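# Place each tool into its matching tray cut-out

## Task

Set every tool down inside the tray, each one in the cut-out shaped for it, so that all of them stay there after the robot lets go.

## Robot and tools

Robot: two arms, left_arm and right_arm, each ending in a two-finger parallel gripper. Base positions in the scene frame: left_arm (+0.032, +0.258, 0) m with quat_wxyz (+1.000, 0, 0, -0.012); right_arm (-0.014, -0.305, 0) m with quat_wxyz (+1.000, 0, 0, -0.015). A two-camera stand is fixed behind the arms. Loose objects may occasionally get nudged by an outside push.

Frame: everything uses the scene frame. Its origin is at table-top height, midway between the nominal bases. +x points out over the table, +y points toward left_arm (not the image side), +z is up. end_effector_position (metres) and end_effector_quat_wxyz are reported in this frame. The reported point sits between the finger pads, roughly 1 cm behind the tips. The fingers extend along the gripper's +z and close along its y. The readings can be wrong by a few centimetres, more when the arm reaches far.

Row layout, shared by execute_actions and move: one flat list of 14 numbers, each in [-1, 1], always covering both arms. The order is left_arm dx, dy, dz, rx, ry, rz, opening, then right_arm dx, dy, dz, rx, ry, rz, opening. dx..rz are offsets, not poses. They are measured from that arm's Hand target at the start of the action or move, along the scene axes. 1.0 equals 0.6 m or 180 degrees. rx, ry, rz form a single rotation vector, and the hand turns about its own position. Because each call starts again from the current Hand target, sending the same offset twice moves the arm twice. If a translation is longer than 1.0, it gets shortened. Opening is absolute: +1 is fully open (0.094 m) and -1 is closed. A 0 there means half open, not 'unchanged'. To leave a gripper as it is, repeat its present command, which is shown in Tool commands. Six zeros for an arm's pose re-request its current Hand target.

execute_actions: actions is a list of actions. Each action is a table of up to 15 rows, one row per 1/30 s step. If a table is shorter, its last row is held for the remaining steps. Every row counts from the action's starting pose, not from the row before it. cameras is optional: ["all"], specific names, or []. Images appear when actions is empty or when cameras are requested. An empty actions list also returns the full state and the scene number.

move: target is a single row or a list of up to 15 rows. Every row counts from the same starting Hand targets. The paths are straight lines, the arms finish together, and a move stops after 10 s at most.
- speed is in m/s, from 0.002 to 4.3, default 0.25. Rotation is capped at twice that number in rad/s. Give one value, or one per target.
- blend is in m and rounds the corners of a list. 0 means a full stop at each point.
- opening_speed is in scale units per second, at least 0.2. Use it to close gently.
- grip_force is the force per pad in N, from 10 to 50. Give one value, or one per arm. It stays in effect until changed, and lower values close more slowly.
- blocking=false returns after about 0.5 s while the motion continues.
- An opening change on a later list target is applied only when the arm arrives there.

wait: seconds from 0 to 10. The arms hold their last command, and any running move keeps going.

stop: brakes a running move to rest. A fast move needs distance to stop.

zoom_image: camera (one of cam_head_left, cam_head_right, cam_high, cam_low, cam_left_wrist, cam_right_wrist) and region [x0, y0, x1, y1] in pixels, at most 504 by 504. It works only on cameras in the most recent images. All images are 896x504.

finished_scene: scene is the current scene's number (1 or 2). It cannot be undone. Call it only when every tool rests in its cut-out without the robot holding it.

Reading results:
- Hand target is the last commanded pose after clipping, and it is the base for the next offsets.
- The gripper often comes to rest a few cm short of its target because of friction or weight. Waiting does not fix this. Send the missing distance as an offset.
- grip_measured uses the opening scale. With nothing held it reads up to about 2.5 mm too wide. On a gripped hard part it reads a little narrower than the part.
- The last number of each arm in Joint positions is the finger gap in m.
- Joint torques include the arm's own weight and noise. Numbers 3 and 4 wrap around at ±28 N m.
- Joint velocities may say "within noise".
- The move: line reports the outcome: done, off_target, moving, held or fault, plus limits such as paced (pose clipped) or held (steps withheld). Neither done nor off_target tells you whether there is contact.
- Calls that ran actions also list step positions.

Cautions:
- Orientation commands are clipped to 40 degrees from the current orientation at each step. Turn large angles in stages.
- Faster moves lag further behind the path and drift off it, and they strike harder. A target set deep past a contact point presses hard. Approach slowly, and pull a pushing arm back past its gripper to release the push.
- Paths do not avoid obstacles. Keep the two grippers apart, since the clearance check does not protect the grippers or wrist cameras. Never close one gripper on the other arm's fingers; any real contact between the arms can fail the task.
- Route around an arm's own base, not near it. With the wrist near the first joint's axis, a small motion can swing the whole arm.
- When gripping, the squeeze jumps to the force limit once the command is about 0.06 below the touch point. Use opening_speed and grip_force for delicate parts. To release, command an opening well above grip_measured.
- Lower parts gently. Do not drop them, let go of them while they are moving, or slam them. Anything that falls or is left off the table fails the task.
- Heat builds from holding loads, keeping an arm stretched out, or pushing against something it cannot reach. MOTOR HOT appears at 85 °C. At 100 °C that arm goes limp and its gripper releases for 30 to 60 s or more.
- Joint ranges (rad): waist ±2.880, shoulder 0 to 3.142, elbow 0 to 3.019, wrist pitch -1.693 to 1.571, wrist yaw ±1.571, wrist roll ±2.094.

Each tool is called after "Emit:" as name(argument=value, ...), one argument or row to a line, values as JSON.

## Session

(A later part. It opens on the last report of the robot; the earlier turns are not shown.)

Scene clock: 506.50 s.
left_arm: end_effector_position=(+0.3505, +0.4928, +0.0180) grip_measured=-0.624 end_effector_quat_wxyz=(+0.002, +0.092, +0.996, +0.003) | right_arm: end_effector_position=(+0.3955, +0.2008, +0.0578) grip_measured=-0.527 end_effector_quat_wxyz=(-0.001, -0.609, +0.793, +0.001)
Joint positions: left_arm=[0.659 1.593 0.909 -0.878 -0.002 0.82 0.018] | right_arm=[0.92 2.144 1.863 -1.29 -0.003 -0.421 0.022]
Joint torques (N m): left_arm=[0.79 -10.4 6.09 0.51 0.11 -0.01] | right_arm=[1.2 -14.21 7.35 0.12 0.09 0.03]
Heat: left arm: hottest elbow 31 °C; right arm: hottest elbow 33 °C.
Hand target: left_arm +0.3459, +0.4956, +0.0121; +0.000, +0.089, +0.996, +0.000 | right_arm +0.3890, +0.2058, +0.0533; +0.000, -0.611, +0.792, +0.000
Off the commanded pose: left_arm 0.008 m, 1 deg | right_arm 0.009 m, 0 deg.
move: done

Emit:
move(
  target=[0,0,0,0,0,0,-0.8,0.0253,-0.0197,0.0,0,0,0.0,-0.7],
  speed=0.1,
  cameras=["cam_right_wrist","cam_high"],
)

Emit:
zoom_image(
  camera="cam_high",
  region=[395, 225, 485, 275],
)

Scene clock: 514.87 s.
left_arm: end_effector_position=(+0.3505, +0.4928, +0.0180) grip_measured=-0.624 end_effector_quat_wxyz=(+0.002, +0.092, +0.996, +0.003) | right_arm: end_effector_position=(+0.3966, +0.1999, +0.0578) grip_measured=-0.527 end_effector_quat_wxyz=(-0.001, -0.613, +0.790, +0.001)
Joint positions: left_arm=[0.659 1.593 0.909 -0.878 -0.002 0.82 0.018] | right_arm=[0.918 2.144 1.863 -1.29 -0.003 -0.433 0.022]
Joint torques (N m): left_arm=[0.91 -10.34 6.06 0.5 0.11 0] | right_arm=[-0.79 -14.15 7.43 0.03 0.05 -0.18]
Heat: left arm: hottest elbow 31 °C; right arm: hottest elbow 33 °C.
Hand target: left_arm +0.3459, +0.4956, +0.0121; +0.000, +0.089, +0.996, +0.000 | right_arm +0.4041, +0.1940, +0.0533; +0.000, -0.611, +0.792, +0.000
Off the commanded pose: left_arm 0.008 m, 1 deg | right_arm 0.011 m, 0 deg.
move: off_target (right_arm)
Images, in order (width x height): cam_high 896x504, cam_right_wrist 896x504.

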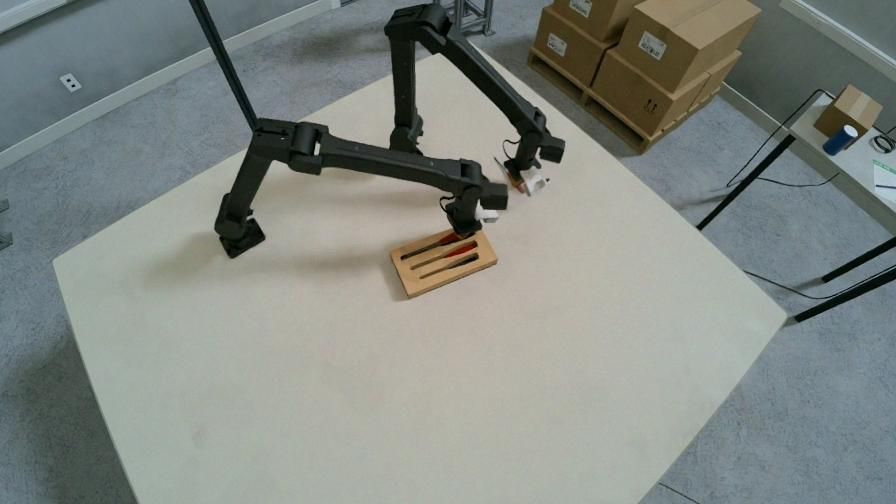

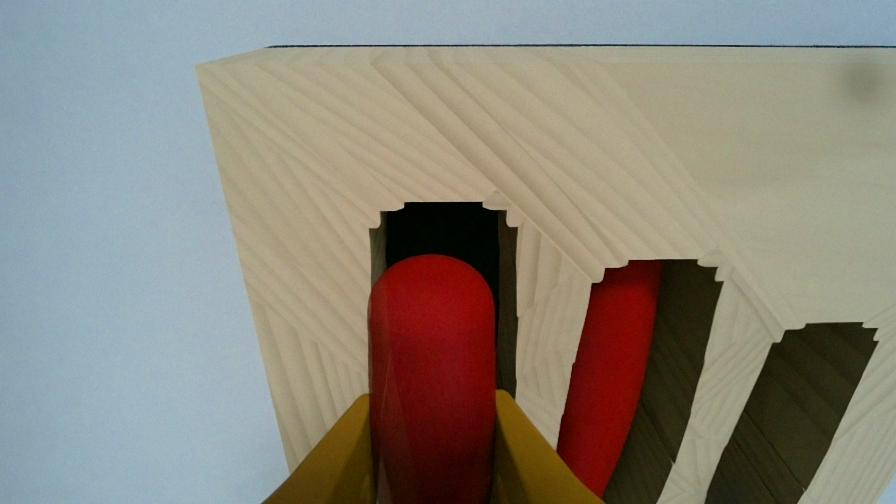

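Scaled by 5.600 from the camera's 896x504 image, which has a finer 1280x720 frame.

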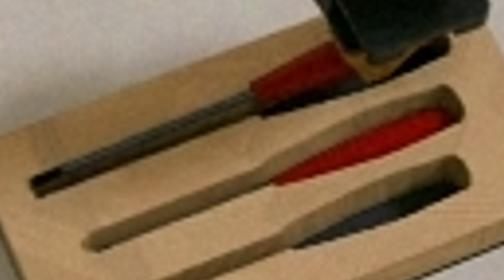

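Emit:
move(
  target=[0,0,0,0,0,0,-0.8,0.002,-0.0015,-0.013,0,0,0.0,-0.7],
  speed=0.06,
  cameras=["cam_right_wrist","cam_high"],
)

Emit:
zoom_image(
  camera="cam_high",
  region=[395, 225, 485, 275],
)

Scene clock: 542.87 s.
left_arm: end_effector_position=(+0.3505, +0.4928, +0.0180) grip_measured=-0.624 end_effector_quat_wxyz=(+0.002, +0.092, +0.996, +0.003) | right_arm: end_effector_position=(+0.3990, +0.2009, +0.0558) grip_measured=-0.527 end_effector_quat_wxyz=(+0.005, -0.613, +0.790, +0.002)
Joint positions: left_arm=[0.659 1.593 0.909 -0.878 -0.002 0.82 0.018] | right_arm=[0.916 2.144 1.858 -1.274 -0.003 -0.435 0.022]
Joint torques (N m): left_arm=[0.85 -10.29 6.08 0.51 0.11 -0.01] | right_arm=[-1.08 -13.63 7.06 0.09 0.06 -0.16]
Heat: left arm: hottest elbow 31 °C; right arm: hottest elbow 32 °C.
Hand target: left_arm +0.3459, +0.4956, +0.0121; +0.000, +0.089, +0.996, +0.000 | right_arm +0.4053, +0.1931, +0.0454; +0.000, -0.611, +0.792, +0.000
Off the commanded pose: left_arm 0.008 m, 1 deg | right_arm 0.014 m, 1 deg.
move: off_target (right_arm)
Images, in order (width x height): cam_high 896x504, cam_right_wrist 896x504.

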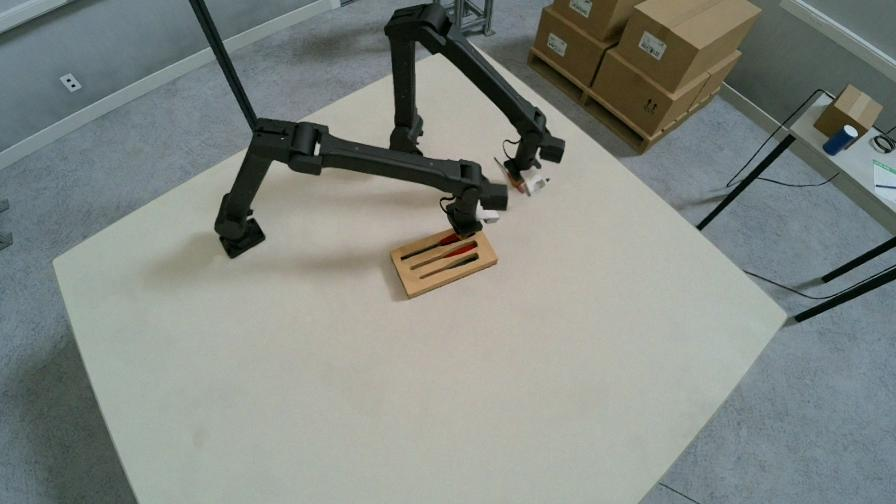

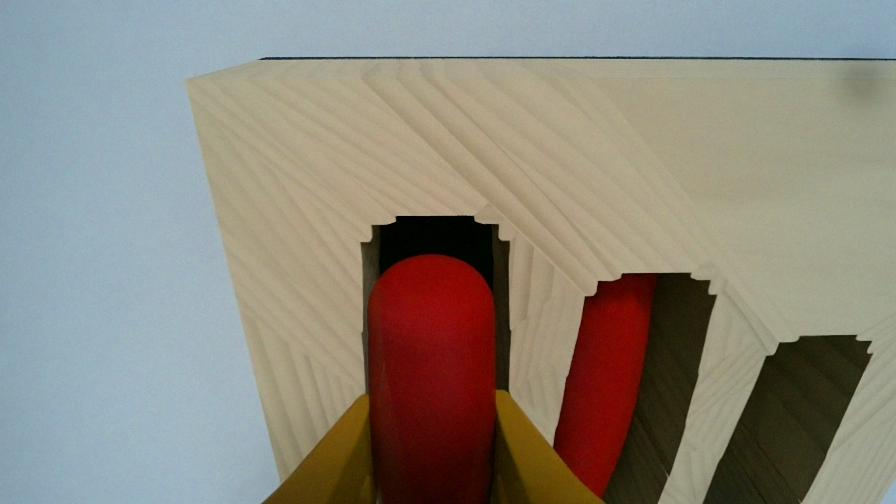

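Scaled by 5.600 from the camera's 896x504 image, which has a finer 1280x720 frame.

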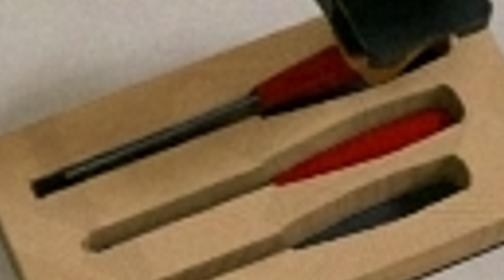

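Emit:
move(
  target=[0,0,0,0,0,0,-0.8,0.0,0.0,-0.014,0,0,0.0,-0.7],
  speed=0.06,
  cameras=["cam_right_wrist"],
)

Scene clock: 552.27 s.
left_arm: end_effector_position=(+0.3505, +0.4928, +0.0180) grip_measured=-0.624 end_effector_quat_wxyz=(+0.002, +0.092, +0.996, +0.003) | right_arm: end_effector_position=(+0.3993, +0.2008, +0.0545) grip_measured=-0.527 end_effector_quat_wxyz=(+0.006, -0.613, +0.790, +0.003)
Joint positions: left_arm=[0.659 1.593 0.909 -0.878 -0.002 0.82 0.018] | right_arm=[0.915 2.144 1.854 -1.269 -0.003 -0.435 0.022]
Joint torques (N m): left_arm=[0.67 -10.46 6.06 0.53 0.11 -0.01] | right_arm=[-0.67 -13.22 6.54 0.53 0.06 -0.15]
Heat: left arm: hottest elbow 31 °C; right arm: hottest elbow 32 °C.
Hand target: left_arm +0.3459, +0.4956, +0.0121; +0.000, +0.089, +0.996, +0.000 | right_arm +0.4055, +0.1931, +0.0373; +0.000, -0.611, +0.792, +0.000
Off the commanded pose: left_arm 0.008 m, 1 deg | right_arm 0.020 m, 1 deg.
move: off_target (right_arm)
Images, in order (width x height): cam_right_wrist 896x504.

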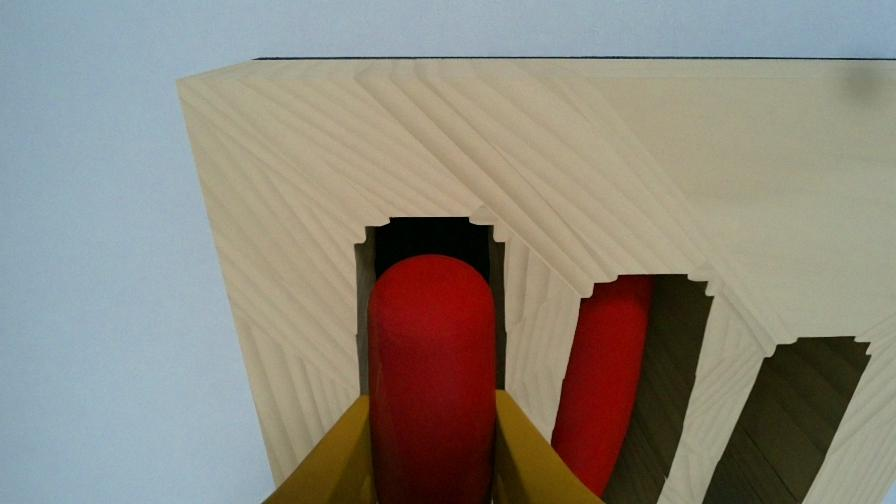

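Emit:
move(
  target=[0,0,0,0,0,0,-0.8,-0.0015,-0.004,-0.012,0,0,0.0,-0.7],
  speed=0.04,
  cameras=["cam_right_wrist"],
)

Scene clock: 561.97 s.
left_arm: end_effector_position=(+0.3505, +0.4928, +0.0180) grip_measured=-0.624 end_effector_quat_wxyz=(+0.002, +0.092, +0.996, +0.003) | right_arm: end_effector_position=(+0.3991, +0.2006, +0.0537) grip_measured=-0.527 end_effector_quat_wxyz=(+0.010, -0.613, +0.790, +0.004)
Joint positions: left_arm=[0.659 1.593 0.909 -0.878 -0.002 0.82 0.018] | right_arm=[0.915 2.138 1.84 -1.251 -0.003 -0.436 0.022]
Joint torques (N m): left_arm=[0.79 -10.4 6.09 0.49 0.12 -0.01] | right_arm=[-0.79 -12.63 6 0.58 0.05 -0.16]
Heat: left arm: hottest elbow 31 °C; right arm: hottest elbow 32 °C.
Hand target: left_arm +0.3459, +0.4956, +0.0121; +0.000, +0.089, +0.996, +0.000 | right_arm +0.4045, +0.1907, +0.0300; +0.000, -0.611, +0.792, +0.000
Off the commanded pose: left_arm 0.008 m, 1 deg | right_arm 0.026 m, 1 deg.
move: off_target (right_arm)
Images, in order (width x height): cam_right_wrist 896x504.

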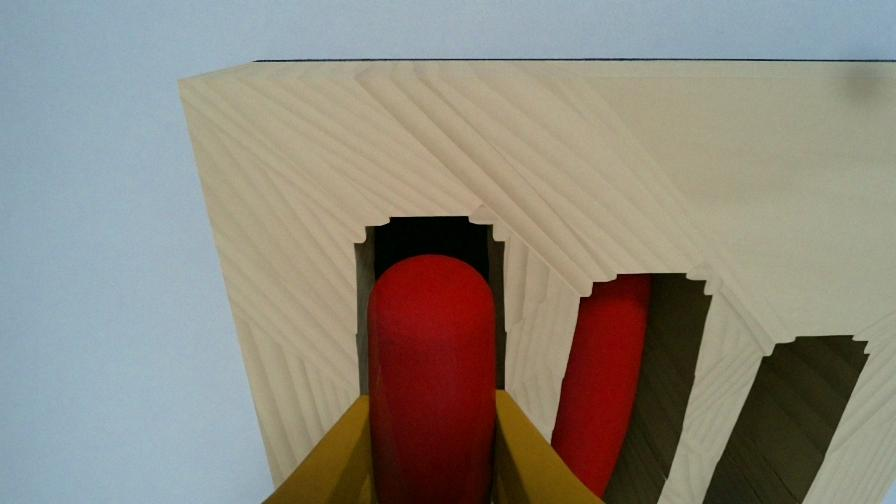

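Emit:
wait(
  seconds=0,
  cameras=["cam_high","cam_head_left","cam_head_right","cam_low"],
)

Emit:
zoom_image(
  camera="cam_high",
  region=[398, 228, 468, 268],
)

Emit:
zoom_image(
  camera="cam_head_right",
  region=[340, 280, 460, 360],
)

Emit:
zoom_image(
  camera="cam_low",
  region=[345, 225, 425, 290],
)

Scene clock: 569.97 s.
left_arm: end_effector_position=(+0.3505, +0.4928, +0.0180) grip_measured=-0.624 end_effector_quat_wxyz=(+0.002, +0.092, +0.996, +0.003) | right_arm: end_effector_position=(+0.3991, +0.2006, +0.0537) grip_measured=-0.527 end_effector_quat_wxyz=(+0.010, -0.613, +0.790, +0.004)
Joint positions: left_arm=[0.659 1.593 0.909 -0.878 -0.002 0.82 0.018] | right_arm=[0.915 2.138 1.84 -1.251 -0.003 -0.436 0.022]
Joint torques (N m): left_arm=[0.73 -10.34 6.08 0.53 0.11 -0.01] | right_arm=[-1.08 -12.69 6.02 0.59 0.05 -0.18]
Heat: left arm: hottest elbow 31 °C; right arm: hottest elbow 31 °C.
Hand target: left_arm +0.3459, +0.4956, +0.0121; +0.000, +0.089, +0.996, +0.000 | right_arm +0.4045, +0.1907, +0.0300; +0.000, -0.611, +0.792, +0.000
Tool commands: left_gripper/opening=-0.8 right_gripper/opening=-0.7
Off the commanded pose: left_arm 0.008 m, 1 deg | right_arm 0.026 m, 1 deg.
Images, in order (width x height): cam_head_left 896x504, cam_head_right 896x504, cam_high 896x504, cam_low 896x504.

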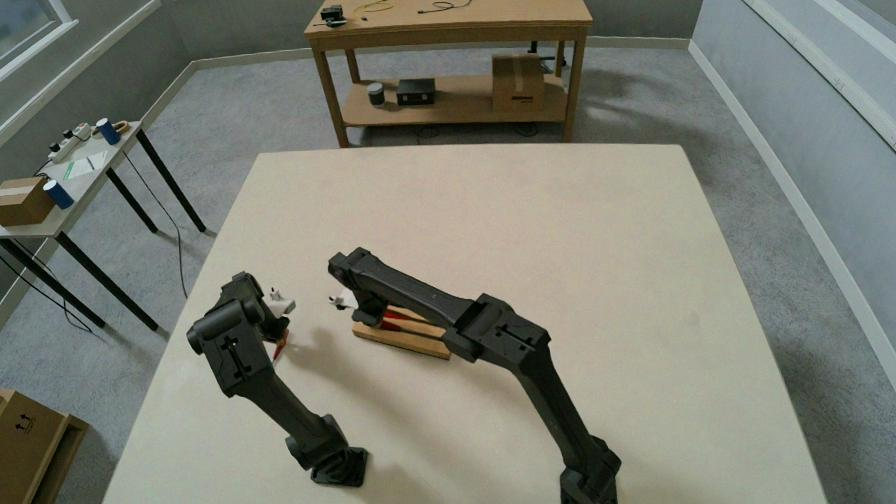

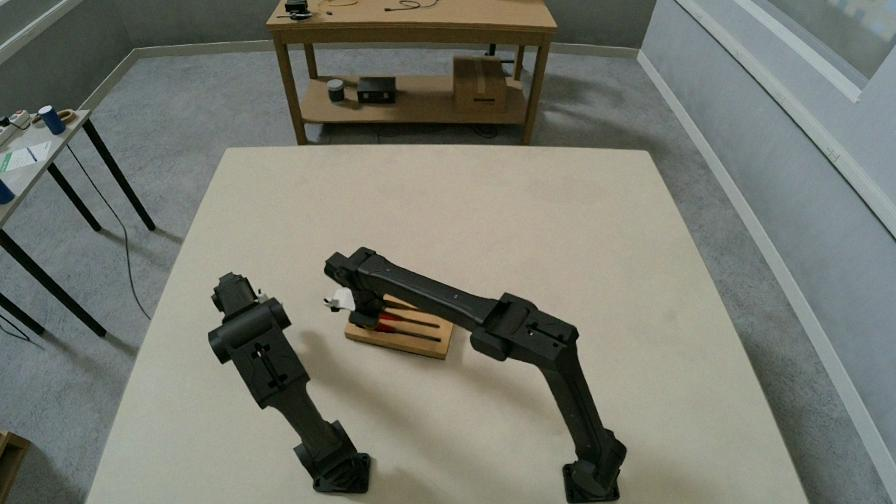

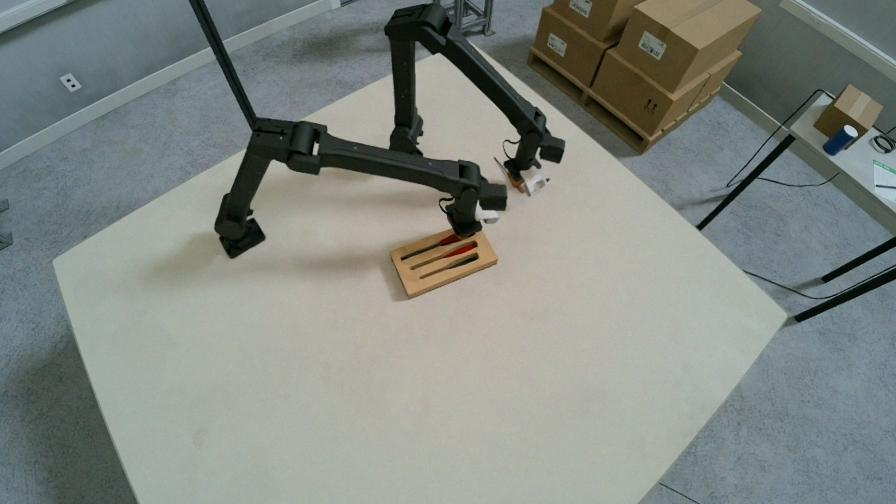

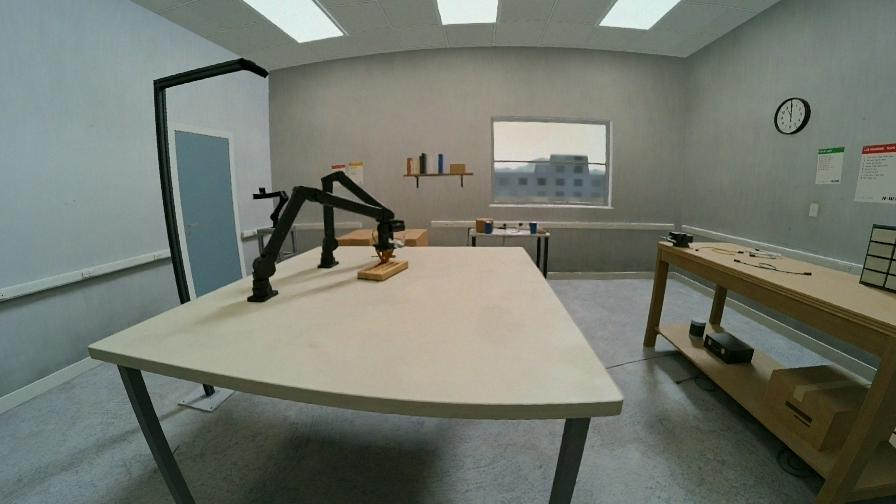

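Scaled by 7.200 from the camera's 896x504 image, which has a finer 1280x720 frame.

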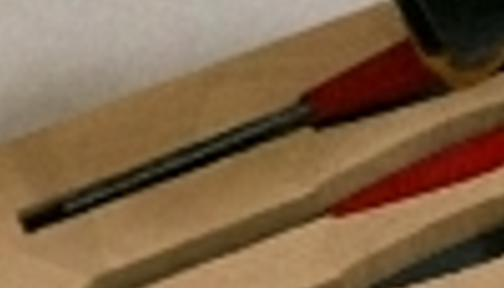

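Scaled by 4.200 from the camera's 896x504 image, which has a finer 1280x720 frame.

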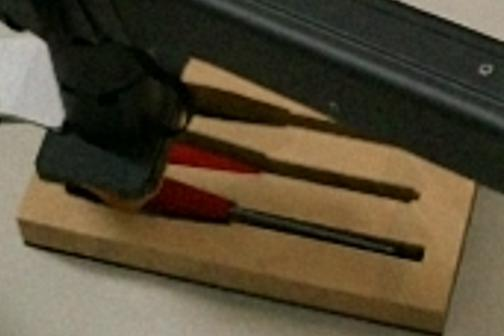

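Scaled by 6.300 from the camera's 896x504 image, which has a finer 1280x720 frame.

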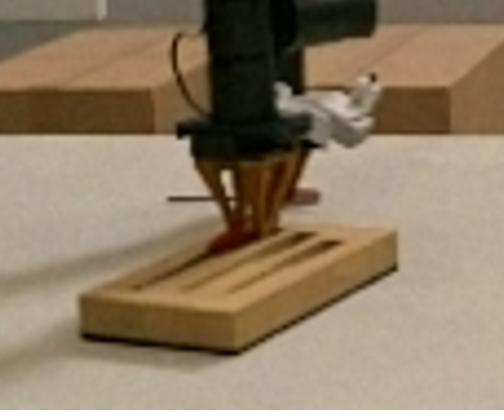

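Emit:
move(
  target=[0,0,0,0,0,0,-0.8,-0.002,-0.012,0.008,0,0,0.0,-0.7],
  speed=0.04,
  cameras=["cam_right_wrist"],
)

Scene clock: 597.83 s.
left_arm: end_effector_position=(+0.3505, +0.4928, +0.0180) grip_measured=-0.624 end_effector_quat_wxyz=(+0.002, +0.092, +0.996, +0.003) | right_arm: end_effector_position=(+0.3991, +0.2001, +0.0539) grip_measured=-0.527 end_effector_quat_wxyz=(+0.017, -0.615, +0.788, +0.005)
Joint positions: left_arm=[0.659 1.593 0.909 -0.878 -0.002 0.82 0.018] | right_arm=[0.915 2.127 1.822 -1.23 -0.003 -0.44 0.022]
Joint torques (N m): left_arm=[0.79 -10.4 6.08 0.5 0.12 0] | right_arm=[-1.26 -13.33 5.7 -0.02 0.05 -0.2]
Heat: left arm: hottest elbow 31 °C; right arm: hottest elbow 31 °C.
Hand target: left_arm +0.3459, +0.4956, +0.0121; +0.000, +0.089, +0.996, +0.000 | right_arm +0.4032, +0.1836, +0.0348; +0.000, -0.611, +0.792, +0.000
Off the commanded pose: left_arm 0.008 m, 1 deg | right_arm 0.026 m, 2 deg.
move: off_target (right_arm)
Images, in order (width x height): cam_right_wrist 896x504.

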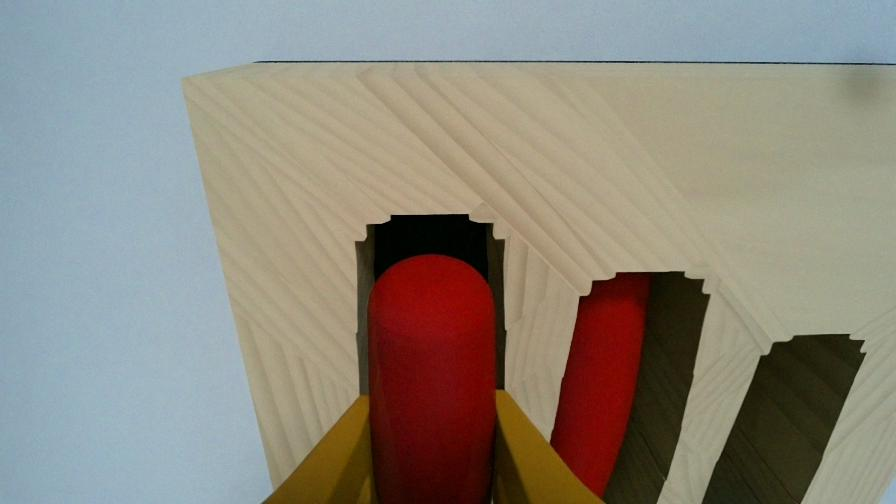

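Emit:
zoom_image(
  camera="cam_right_wrist",
  region=[300, 200, 580, 504],
)

Emit:
wait(
  seconds=0,
  cameras=["cam_high","cam_head_left","cam_head_right","cam_low"],
)

Emit:
zoom_image(
  camera="cam_low",
  region=[355, 240, 415, 285],
)

Emit:
zoom_image(
  camera="cam_high",
  region=[398, 223, 488, 273],
)

Emit:
zoom_image(
  camera="cam_head_right",
  region=[340, 290, 460, 360],
)

Scaled by 1.658 from the camera's 896x504 image, which has a finer 1280x720 frame.

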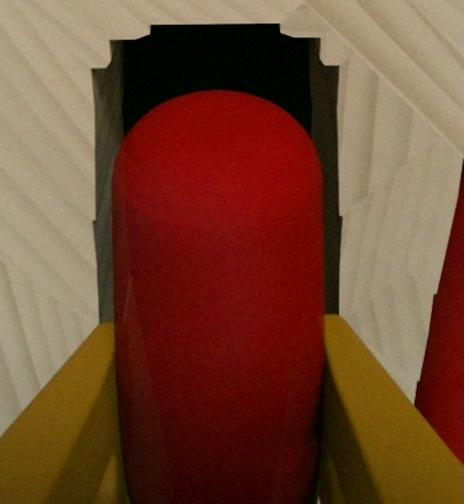

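Scene clock: 624.27 s.
left_arm: end_effector_position=(+0.3505, +0.4928, +0.0180) grip_measured=-0.624 end_effector_quat_wxyz=(+0.002, +0.092, +0.996, +0.003) | right_arm: end_effector_position=(+0.3991, +0.2001, +0.0539) grip_measured=-0.527 end_effector_quat_wxyz=(+0.017, -0.615, +0.788, +0.005)
Joint positions: left_arm=[0.659 1.593 0.909 -0.878 -0.002 0.82 0.018] | right_arm=[0.915 2.127 1.822 -1.23 -0.003 -0.44 0.022]
Joint torques (N m): left_arm=[0.73 -10.46 6.08 0.49 0.11 0] | right_arm=[-1.38 -13.04 5.67 -0.08 0.05 -0.16]
Heat: left arm: hottest elbow 31 °C; right arm: hottest elbow 29 °C.
Hand target: left_arm +0.3459, +0.4956, +0.0121; +0.000, +0.089, +0.996, +0.000 | right_arm +0.4032, +0.1836, +0.0348; +0.000, -0.611, +0.792, +0.000
Tool commands: left_gripper/opening=-0.8 right_gripper/opening=-0.7
Off the commanded pose: left_arm 0.008 m, 1 deg | right_arm 0.026 m, 2 deg.
Images, in order (width x height): cam_head_left 896x504, cam_head_right 896x504, cam_high 896x504, cam_low 896x504.

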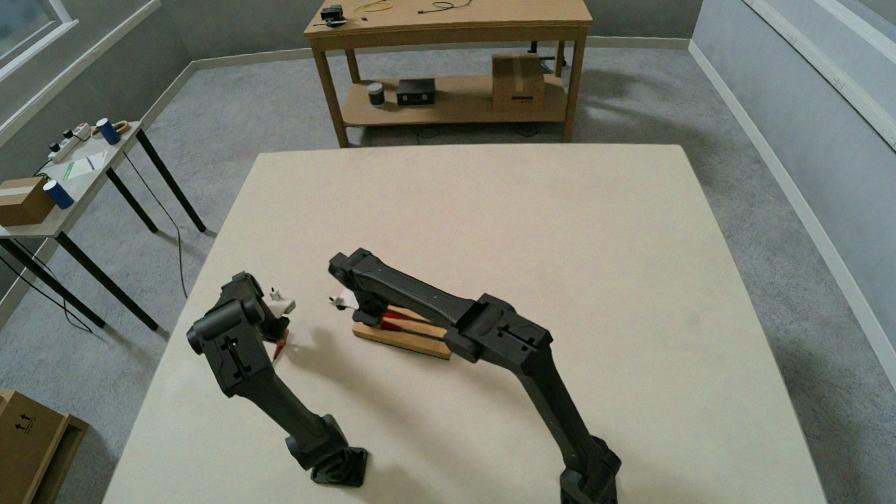

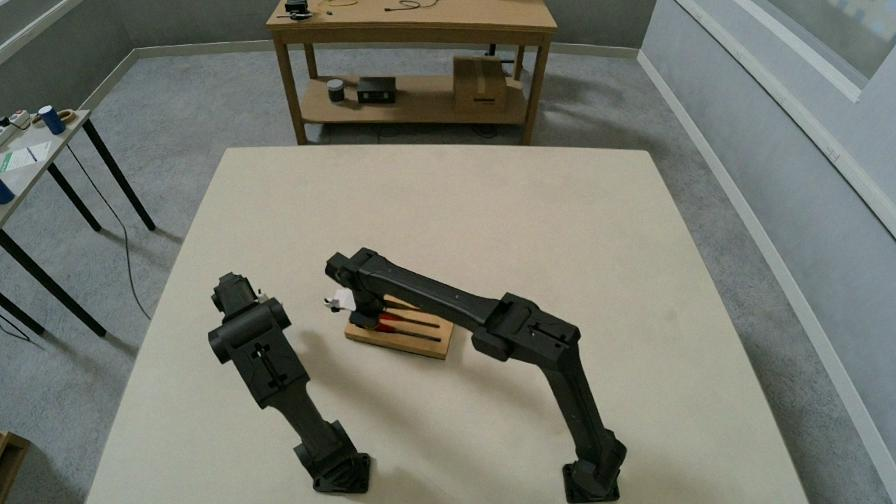

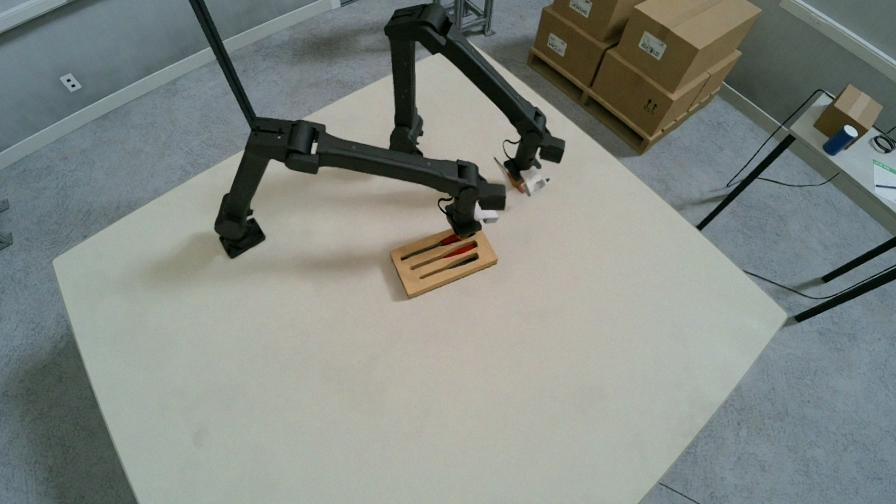

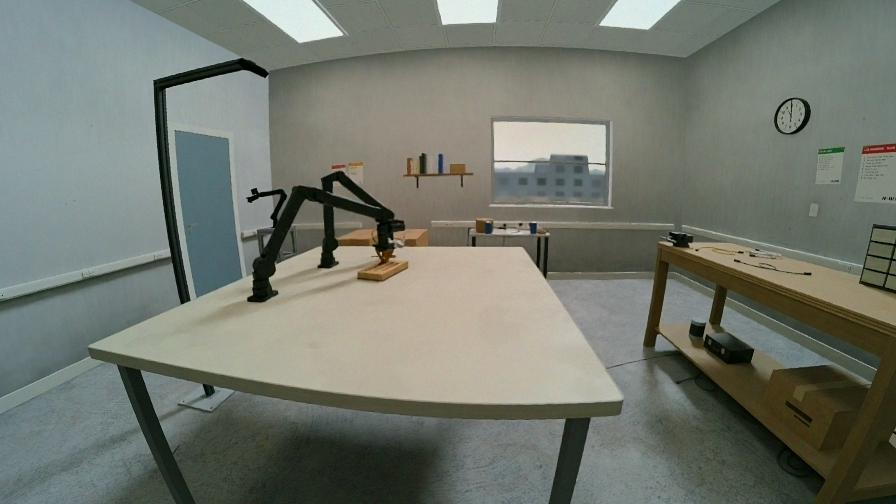

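Scaled by 8.400 from the camera's 896x504 image, which has a finer 1280x720 frame.

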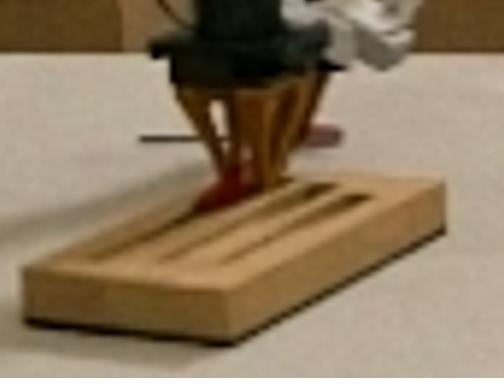

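Scaled by 5.600 from the camera's 896x504 image, which has a finer 1280x720 frame.

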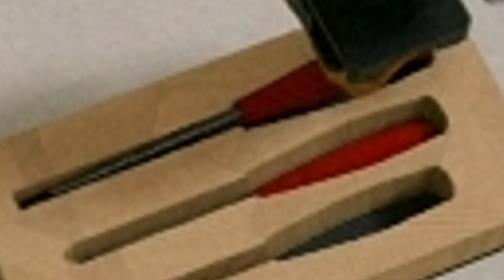

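Scaled by 4.200 from the camera's 896x504 image, which has a finer 1280x720 frame.

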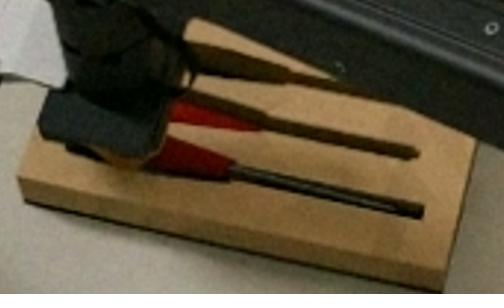

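Emit:
move(
  target=[0,0,0,0,0,0,-0.8,0.0,0.004,-0.03,0,0,0.0,-0.7],
  speed=0.04,
  cameras=["cam_right_wrist"],
)

Scene clock: 635.57 s.
left_arm: end_effector_position=(+0.3505, +0.4928, +0.0180) grip_measured=-0.624 end_effector_quat_wxyz=(+0.002, +0.092, +0.996, +0.003) | right_arm: end_effector_position=(+0.3990, +0.2001, +0.0530) grip_measured=-0.527 end_effector_quat_wxyz=(+0.022, -0.615, +0.788, +0.006)
Joint positions: left_arm=[0.659 1.593 0.909 -0.878 -0.002 0.82 0.018] | right_arm=[0.915 2.121 1.81 -1.214 -0.003 -0.44 0.022]
Joint torques (N m): left_arm=[0.79 -10.34 6.08 0.53 0.11 0] | right_arm=[-1.08 -11.63 5.5 0.62 0.04 -0.15]
Heat: left arm: hottest elbow 31 °C; right arm: hottest elbow 29 °C.
Hand target: left_arm +0.3459, +0.4956, +0.0121; +0.000, +0.089, +0.996, +0.000 | right_arm +0.4032, +0.1859, +0.0166; +0.000, -0.611, +0.792, +0.000
Off the commanded pose: left_arm 0.008 m, 1 deg | right_arm 0.039 m, 3 deg.
move: off_target (right_arm)
Images, in order (width x height): cam_right_wrist 896x504.

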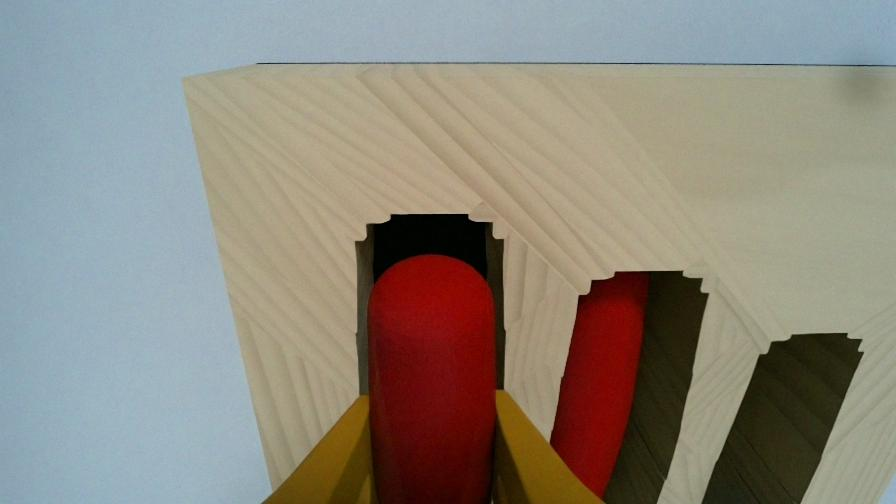

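Emit:
move(
  target=[0,0,0,0,0,0,-0.8,0.0,0.008,0.045,0,0,0.0,-0.7],
  speed=0.06,
  cameras=["cam_right_wrist"],
)

Scene clock: 645.03 s.
left_arm: end_effector_position=(+0.3505, +0.4928, +0.0180) grip_measured=-0.624 end_effector_quat_wxyz=(+0.002, +0.092, +0.996, +0.003) | right_arm: end_effector_position=(+0.3970, +0.1970, +0.0534) grip_measured=-0.527 end_effector_quat_wxyz=(+0.015, -0.615, +0.789, +0.004)
Joint positions: left_arm=[0.659 1.593 0.909 -0.878 -0.002 0.82 0.018] | right_arm=[0.914 2.121 1.81 -1.23 -0.002 -0.44 0.022]
Joint torques (N m): left_arm=[0.85 -10.34 6.11 0.54 0.11 -0.01] | right_arm=[-0.56 -12.04 9.44 -0.94 0.04 -0.11]
Heat: left arm: hottest elbow 31 °C; right arm: hottest elbow 29 °C.
Hand target: left_arm +0.3459, +0.4956, +0.0121; +0.000, +0.089, +0.996, +0.000 | right_arm +0.4032, +0.1906, +0.0436; +0.000, -0.611, +0.792, +0.000
Off the commanded pose: left_arm 0.008 m, 1 deg | right_arm 0.013 m, 2 deg.
move: off_target (right_arm)
Images, in order (width x height): cam_right_wrist 896x504.

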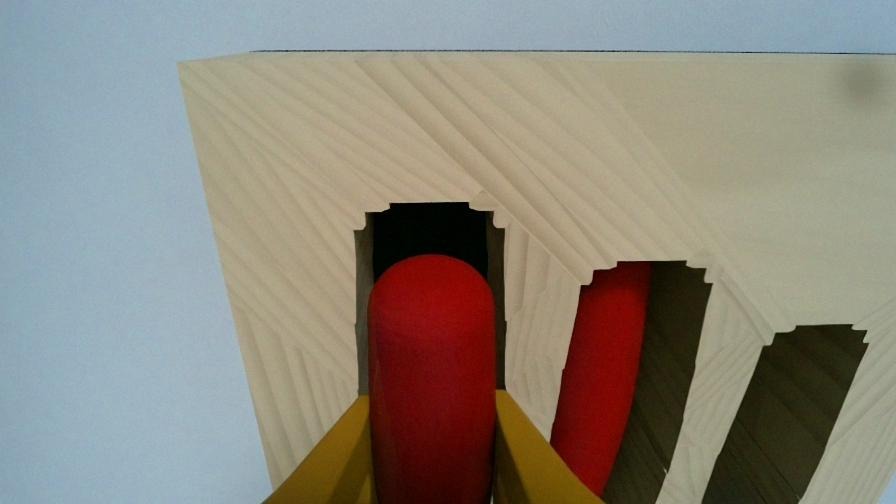

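Emit:
move(
  target=[0,0,0,0,0,0,-0.8,0.0,0.0,0.0,0,0,0.0,-0.3],
  opening_speed=0.5,
  cameras=["cam_right_wrist","cam_high","cam_head_right"],
)

Emit:
zoom_image(
  camera="cam_high",
  region=[398, 223, 488, 273],
)

Emit:
zoom_image(
  camera="cam_head_right",
  region=[340, 290, 460, 360],
)

Scene clock: 653.33 s.
left_arm: end_effector_position=(+0.3505, +0.4928, +0.0180) grip_measured=-0.624 end_effector_quat_wxyz=(+0.002, +0.092, +0.996, +0.003) | right_arm: end_effector_position=(+0.3995, +0.1934, +0.0538) grip_measured=-0.302 end_effector_quat_wxyz=(+0.013, -0.613, +0.790, +0.002)
Joint positions: left_arm=[0.659 1.593 0.909 -0.878 -0.002 0.82 0.018] | right_arm=[0.909 2.12 1.811 -1.236 0.002 -0.44 0.033]
Joint torques (N m): left_arm=[0.79 -10.4 6.06 0.47 0.11 -0.01] | right_arm=[-0.26 -12.34 9.36 -0.81 -0.11 -0.11]
Heat: left arm: hottest elbow 31 °C; right arm: hottest shoulder 29 °C.
Hand target: left_arm +0.3459, +0.4956, +0.0121; +0.000, +0.089, +0.996, +0.000 | right_arm +0.4033, +0.1906, +0.0439; +0.000, -0.611, +0.792, +0.000
Off the commanded pose: left_arm 0.008 m, 1 deg | right_arm 0.011 m, 2 deg.
move: off_target (right_arm)
Images, in order (width x height): cam_head_right 896x504, cam_high 896x504, cam_right_wrist 896x504.

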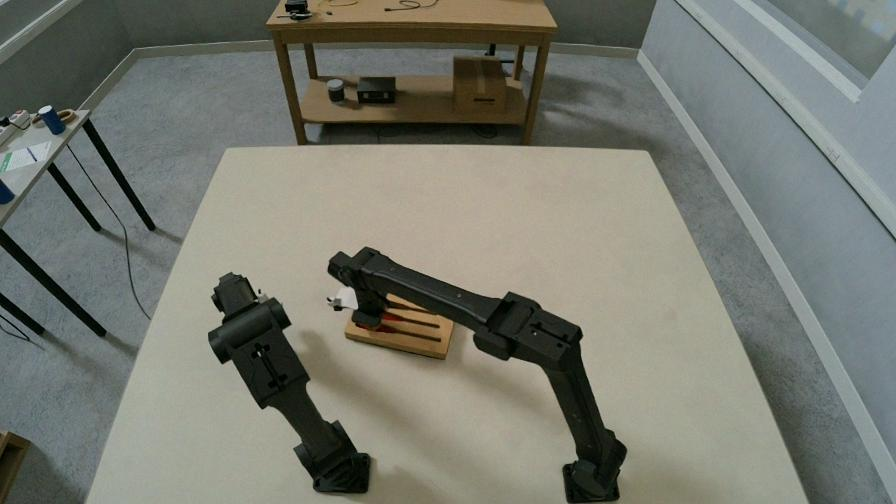

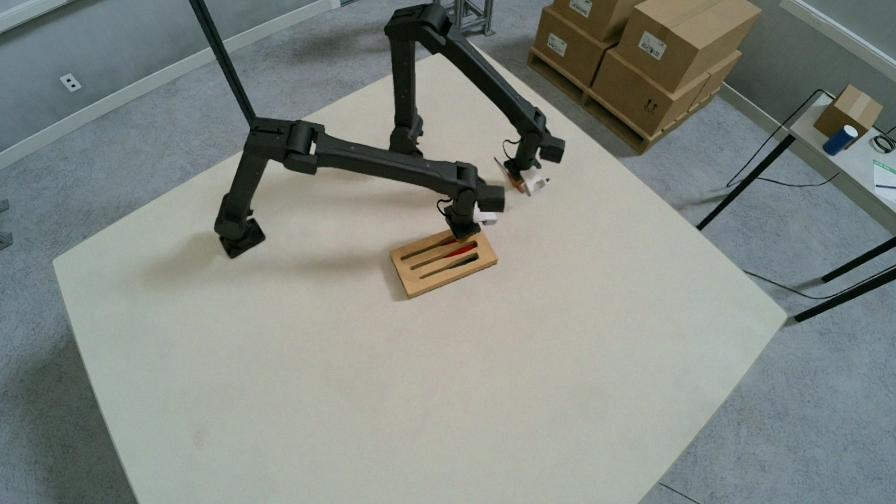

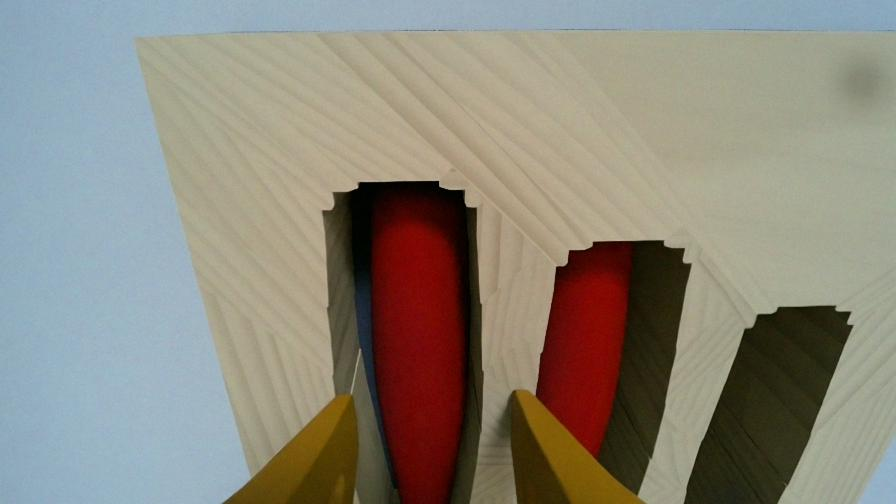

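Scaled by 5.600 from the camera's 896x504 image, which has a finer 1280x720 frame.

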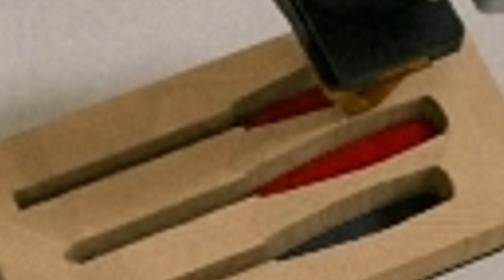

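Scaled by 4.200 from the camera's 896x504 image, which has a finer 1280x720 frame.

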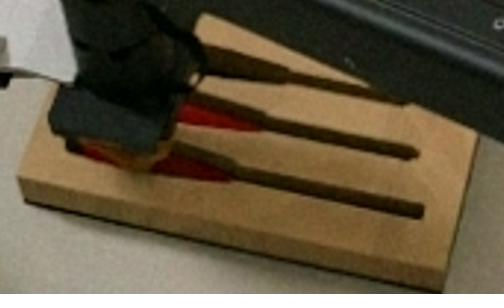

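Emit:
move(
  target=[
    [0,0,0.25,0,0,0,-0.8,0,0.0,0.2,0,0,0.0,-0.2],
    [0.232,-0.51,0.247,0,0,0.482,-0.8,-0.17,-0.817,0.3,0,0,-0.2,0],
  ],
  speed=[0.12,0.25],
  cameras=["cam_left_wrist","cam_high","cam_head_right"],
)

Emit:
zoom_image(
  camera="cam_high",
  region=[380, 205, 510, 310],
)

Scene clock: 688.37 s.
left_arm: end_effector_position=(+0.4643, +0.1955, +0.1429) grip_measured=-0.624 end_effector_quat_wxyz=(-0.015, -0.619, +0.785, +0.015) | right_arm: end_effector_position=(+0.3071, -0.2983, +0.2255) grip_measured=-0.002 end_effector_quat_wxyz=(+0.005, -0.335, +0.942, -0.002)
Joint positions: left_arm=[-0.117 1.558 1.24 -1.295 0.002 -1.477 0.018] | right_arm=[0.053 1.175 1.089 -1.474 0.001 -0.66 0.047]
Joint torques (N m): left_arm=[-0.97 -11.52 12.03 -0.34 -0.2 -0.16] | right_arm=[0.15 -3.96 7.5 -0.47 -0.1 -0.17]
Heat: left arm: hottest elbow 33 °C; right arm: hottest elbow 31 °C.
Hand target: left_arm +0.4851, +0.1895, +0.1603; +0.000, -0.620, +0.785, +0.000 | right_arm +0.3012, -0.2995, +0.2237; +0.000, -0.336, +0.942, +0.000
Off the commanded pose: left_arm 0.028 m, 2 deg | right_arm 0.006 m, 1 deg.
move: off_target (left_arm)
Images, in order (width x height): cam_head_right 896x504, cam_high 896x504, cam_left_wrist 896x504.

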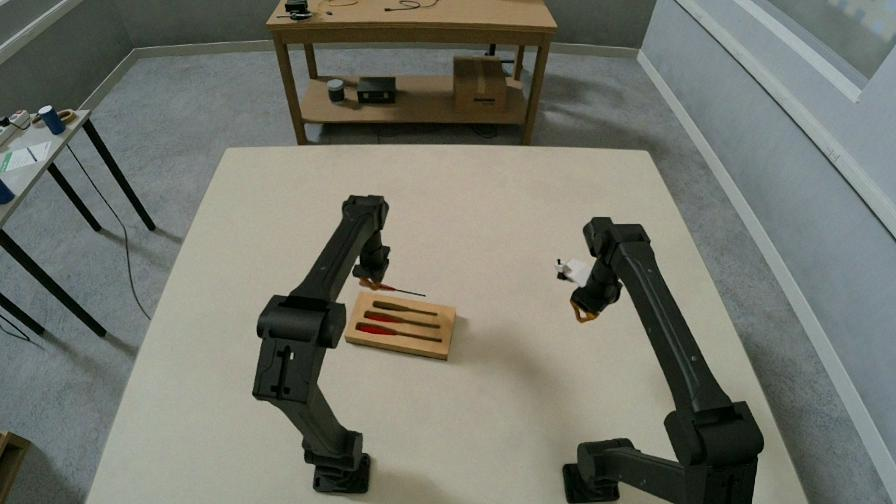

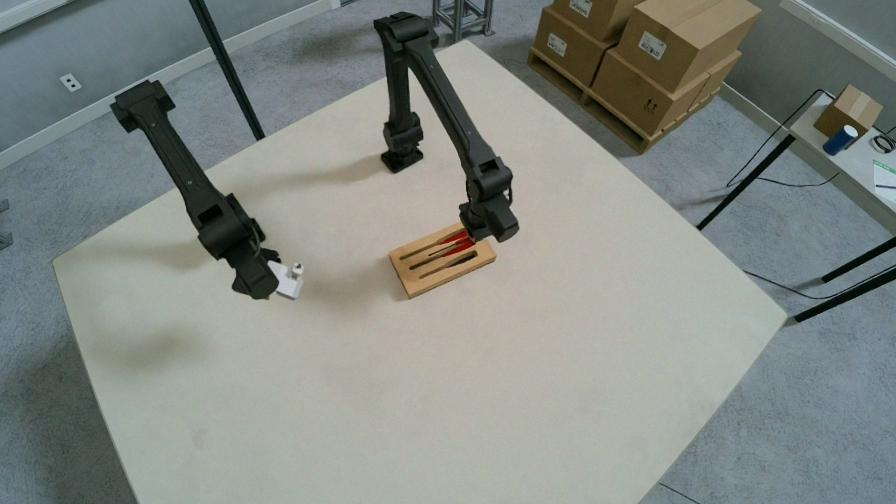

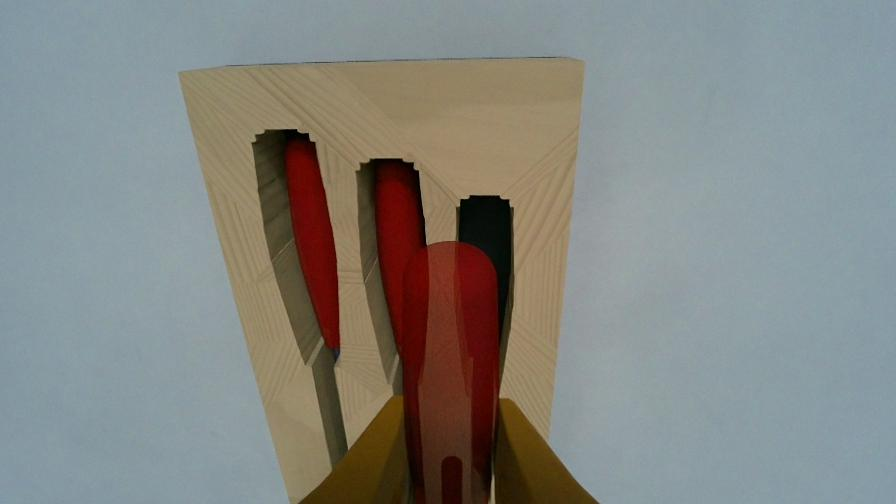

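Scaled by 3.877 from the camera's 896x504 image, which has a finer 1280x720 frame.

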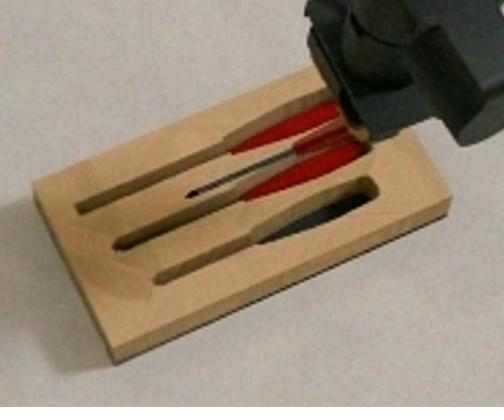

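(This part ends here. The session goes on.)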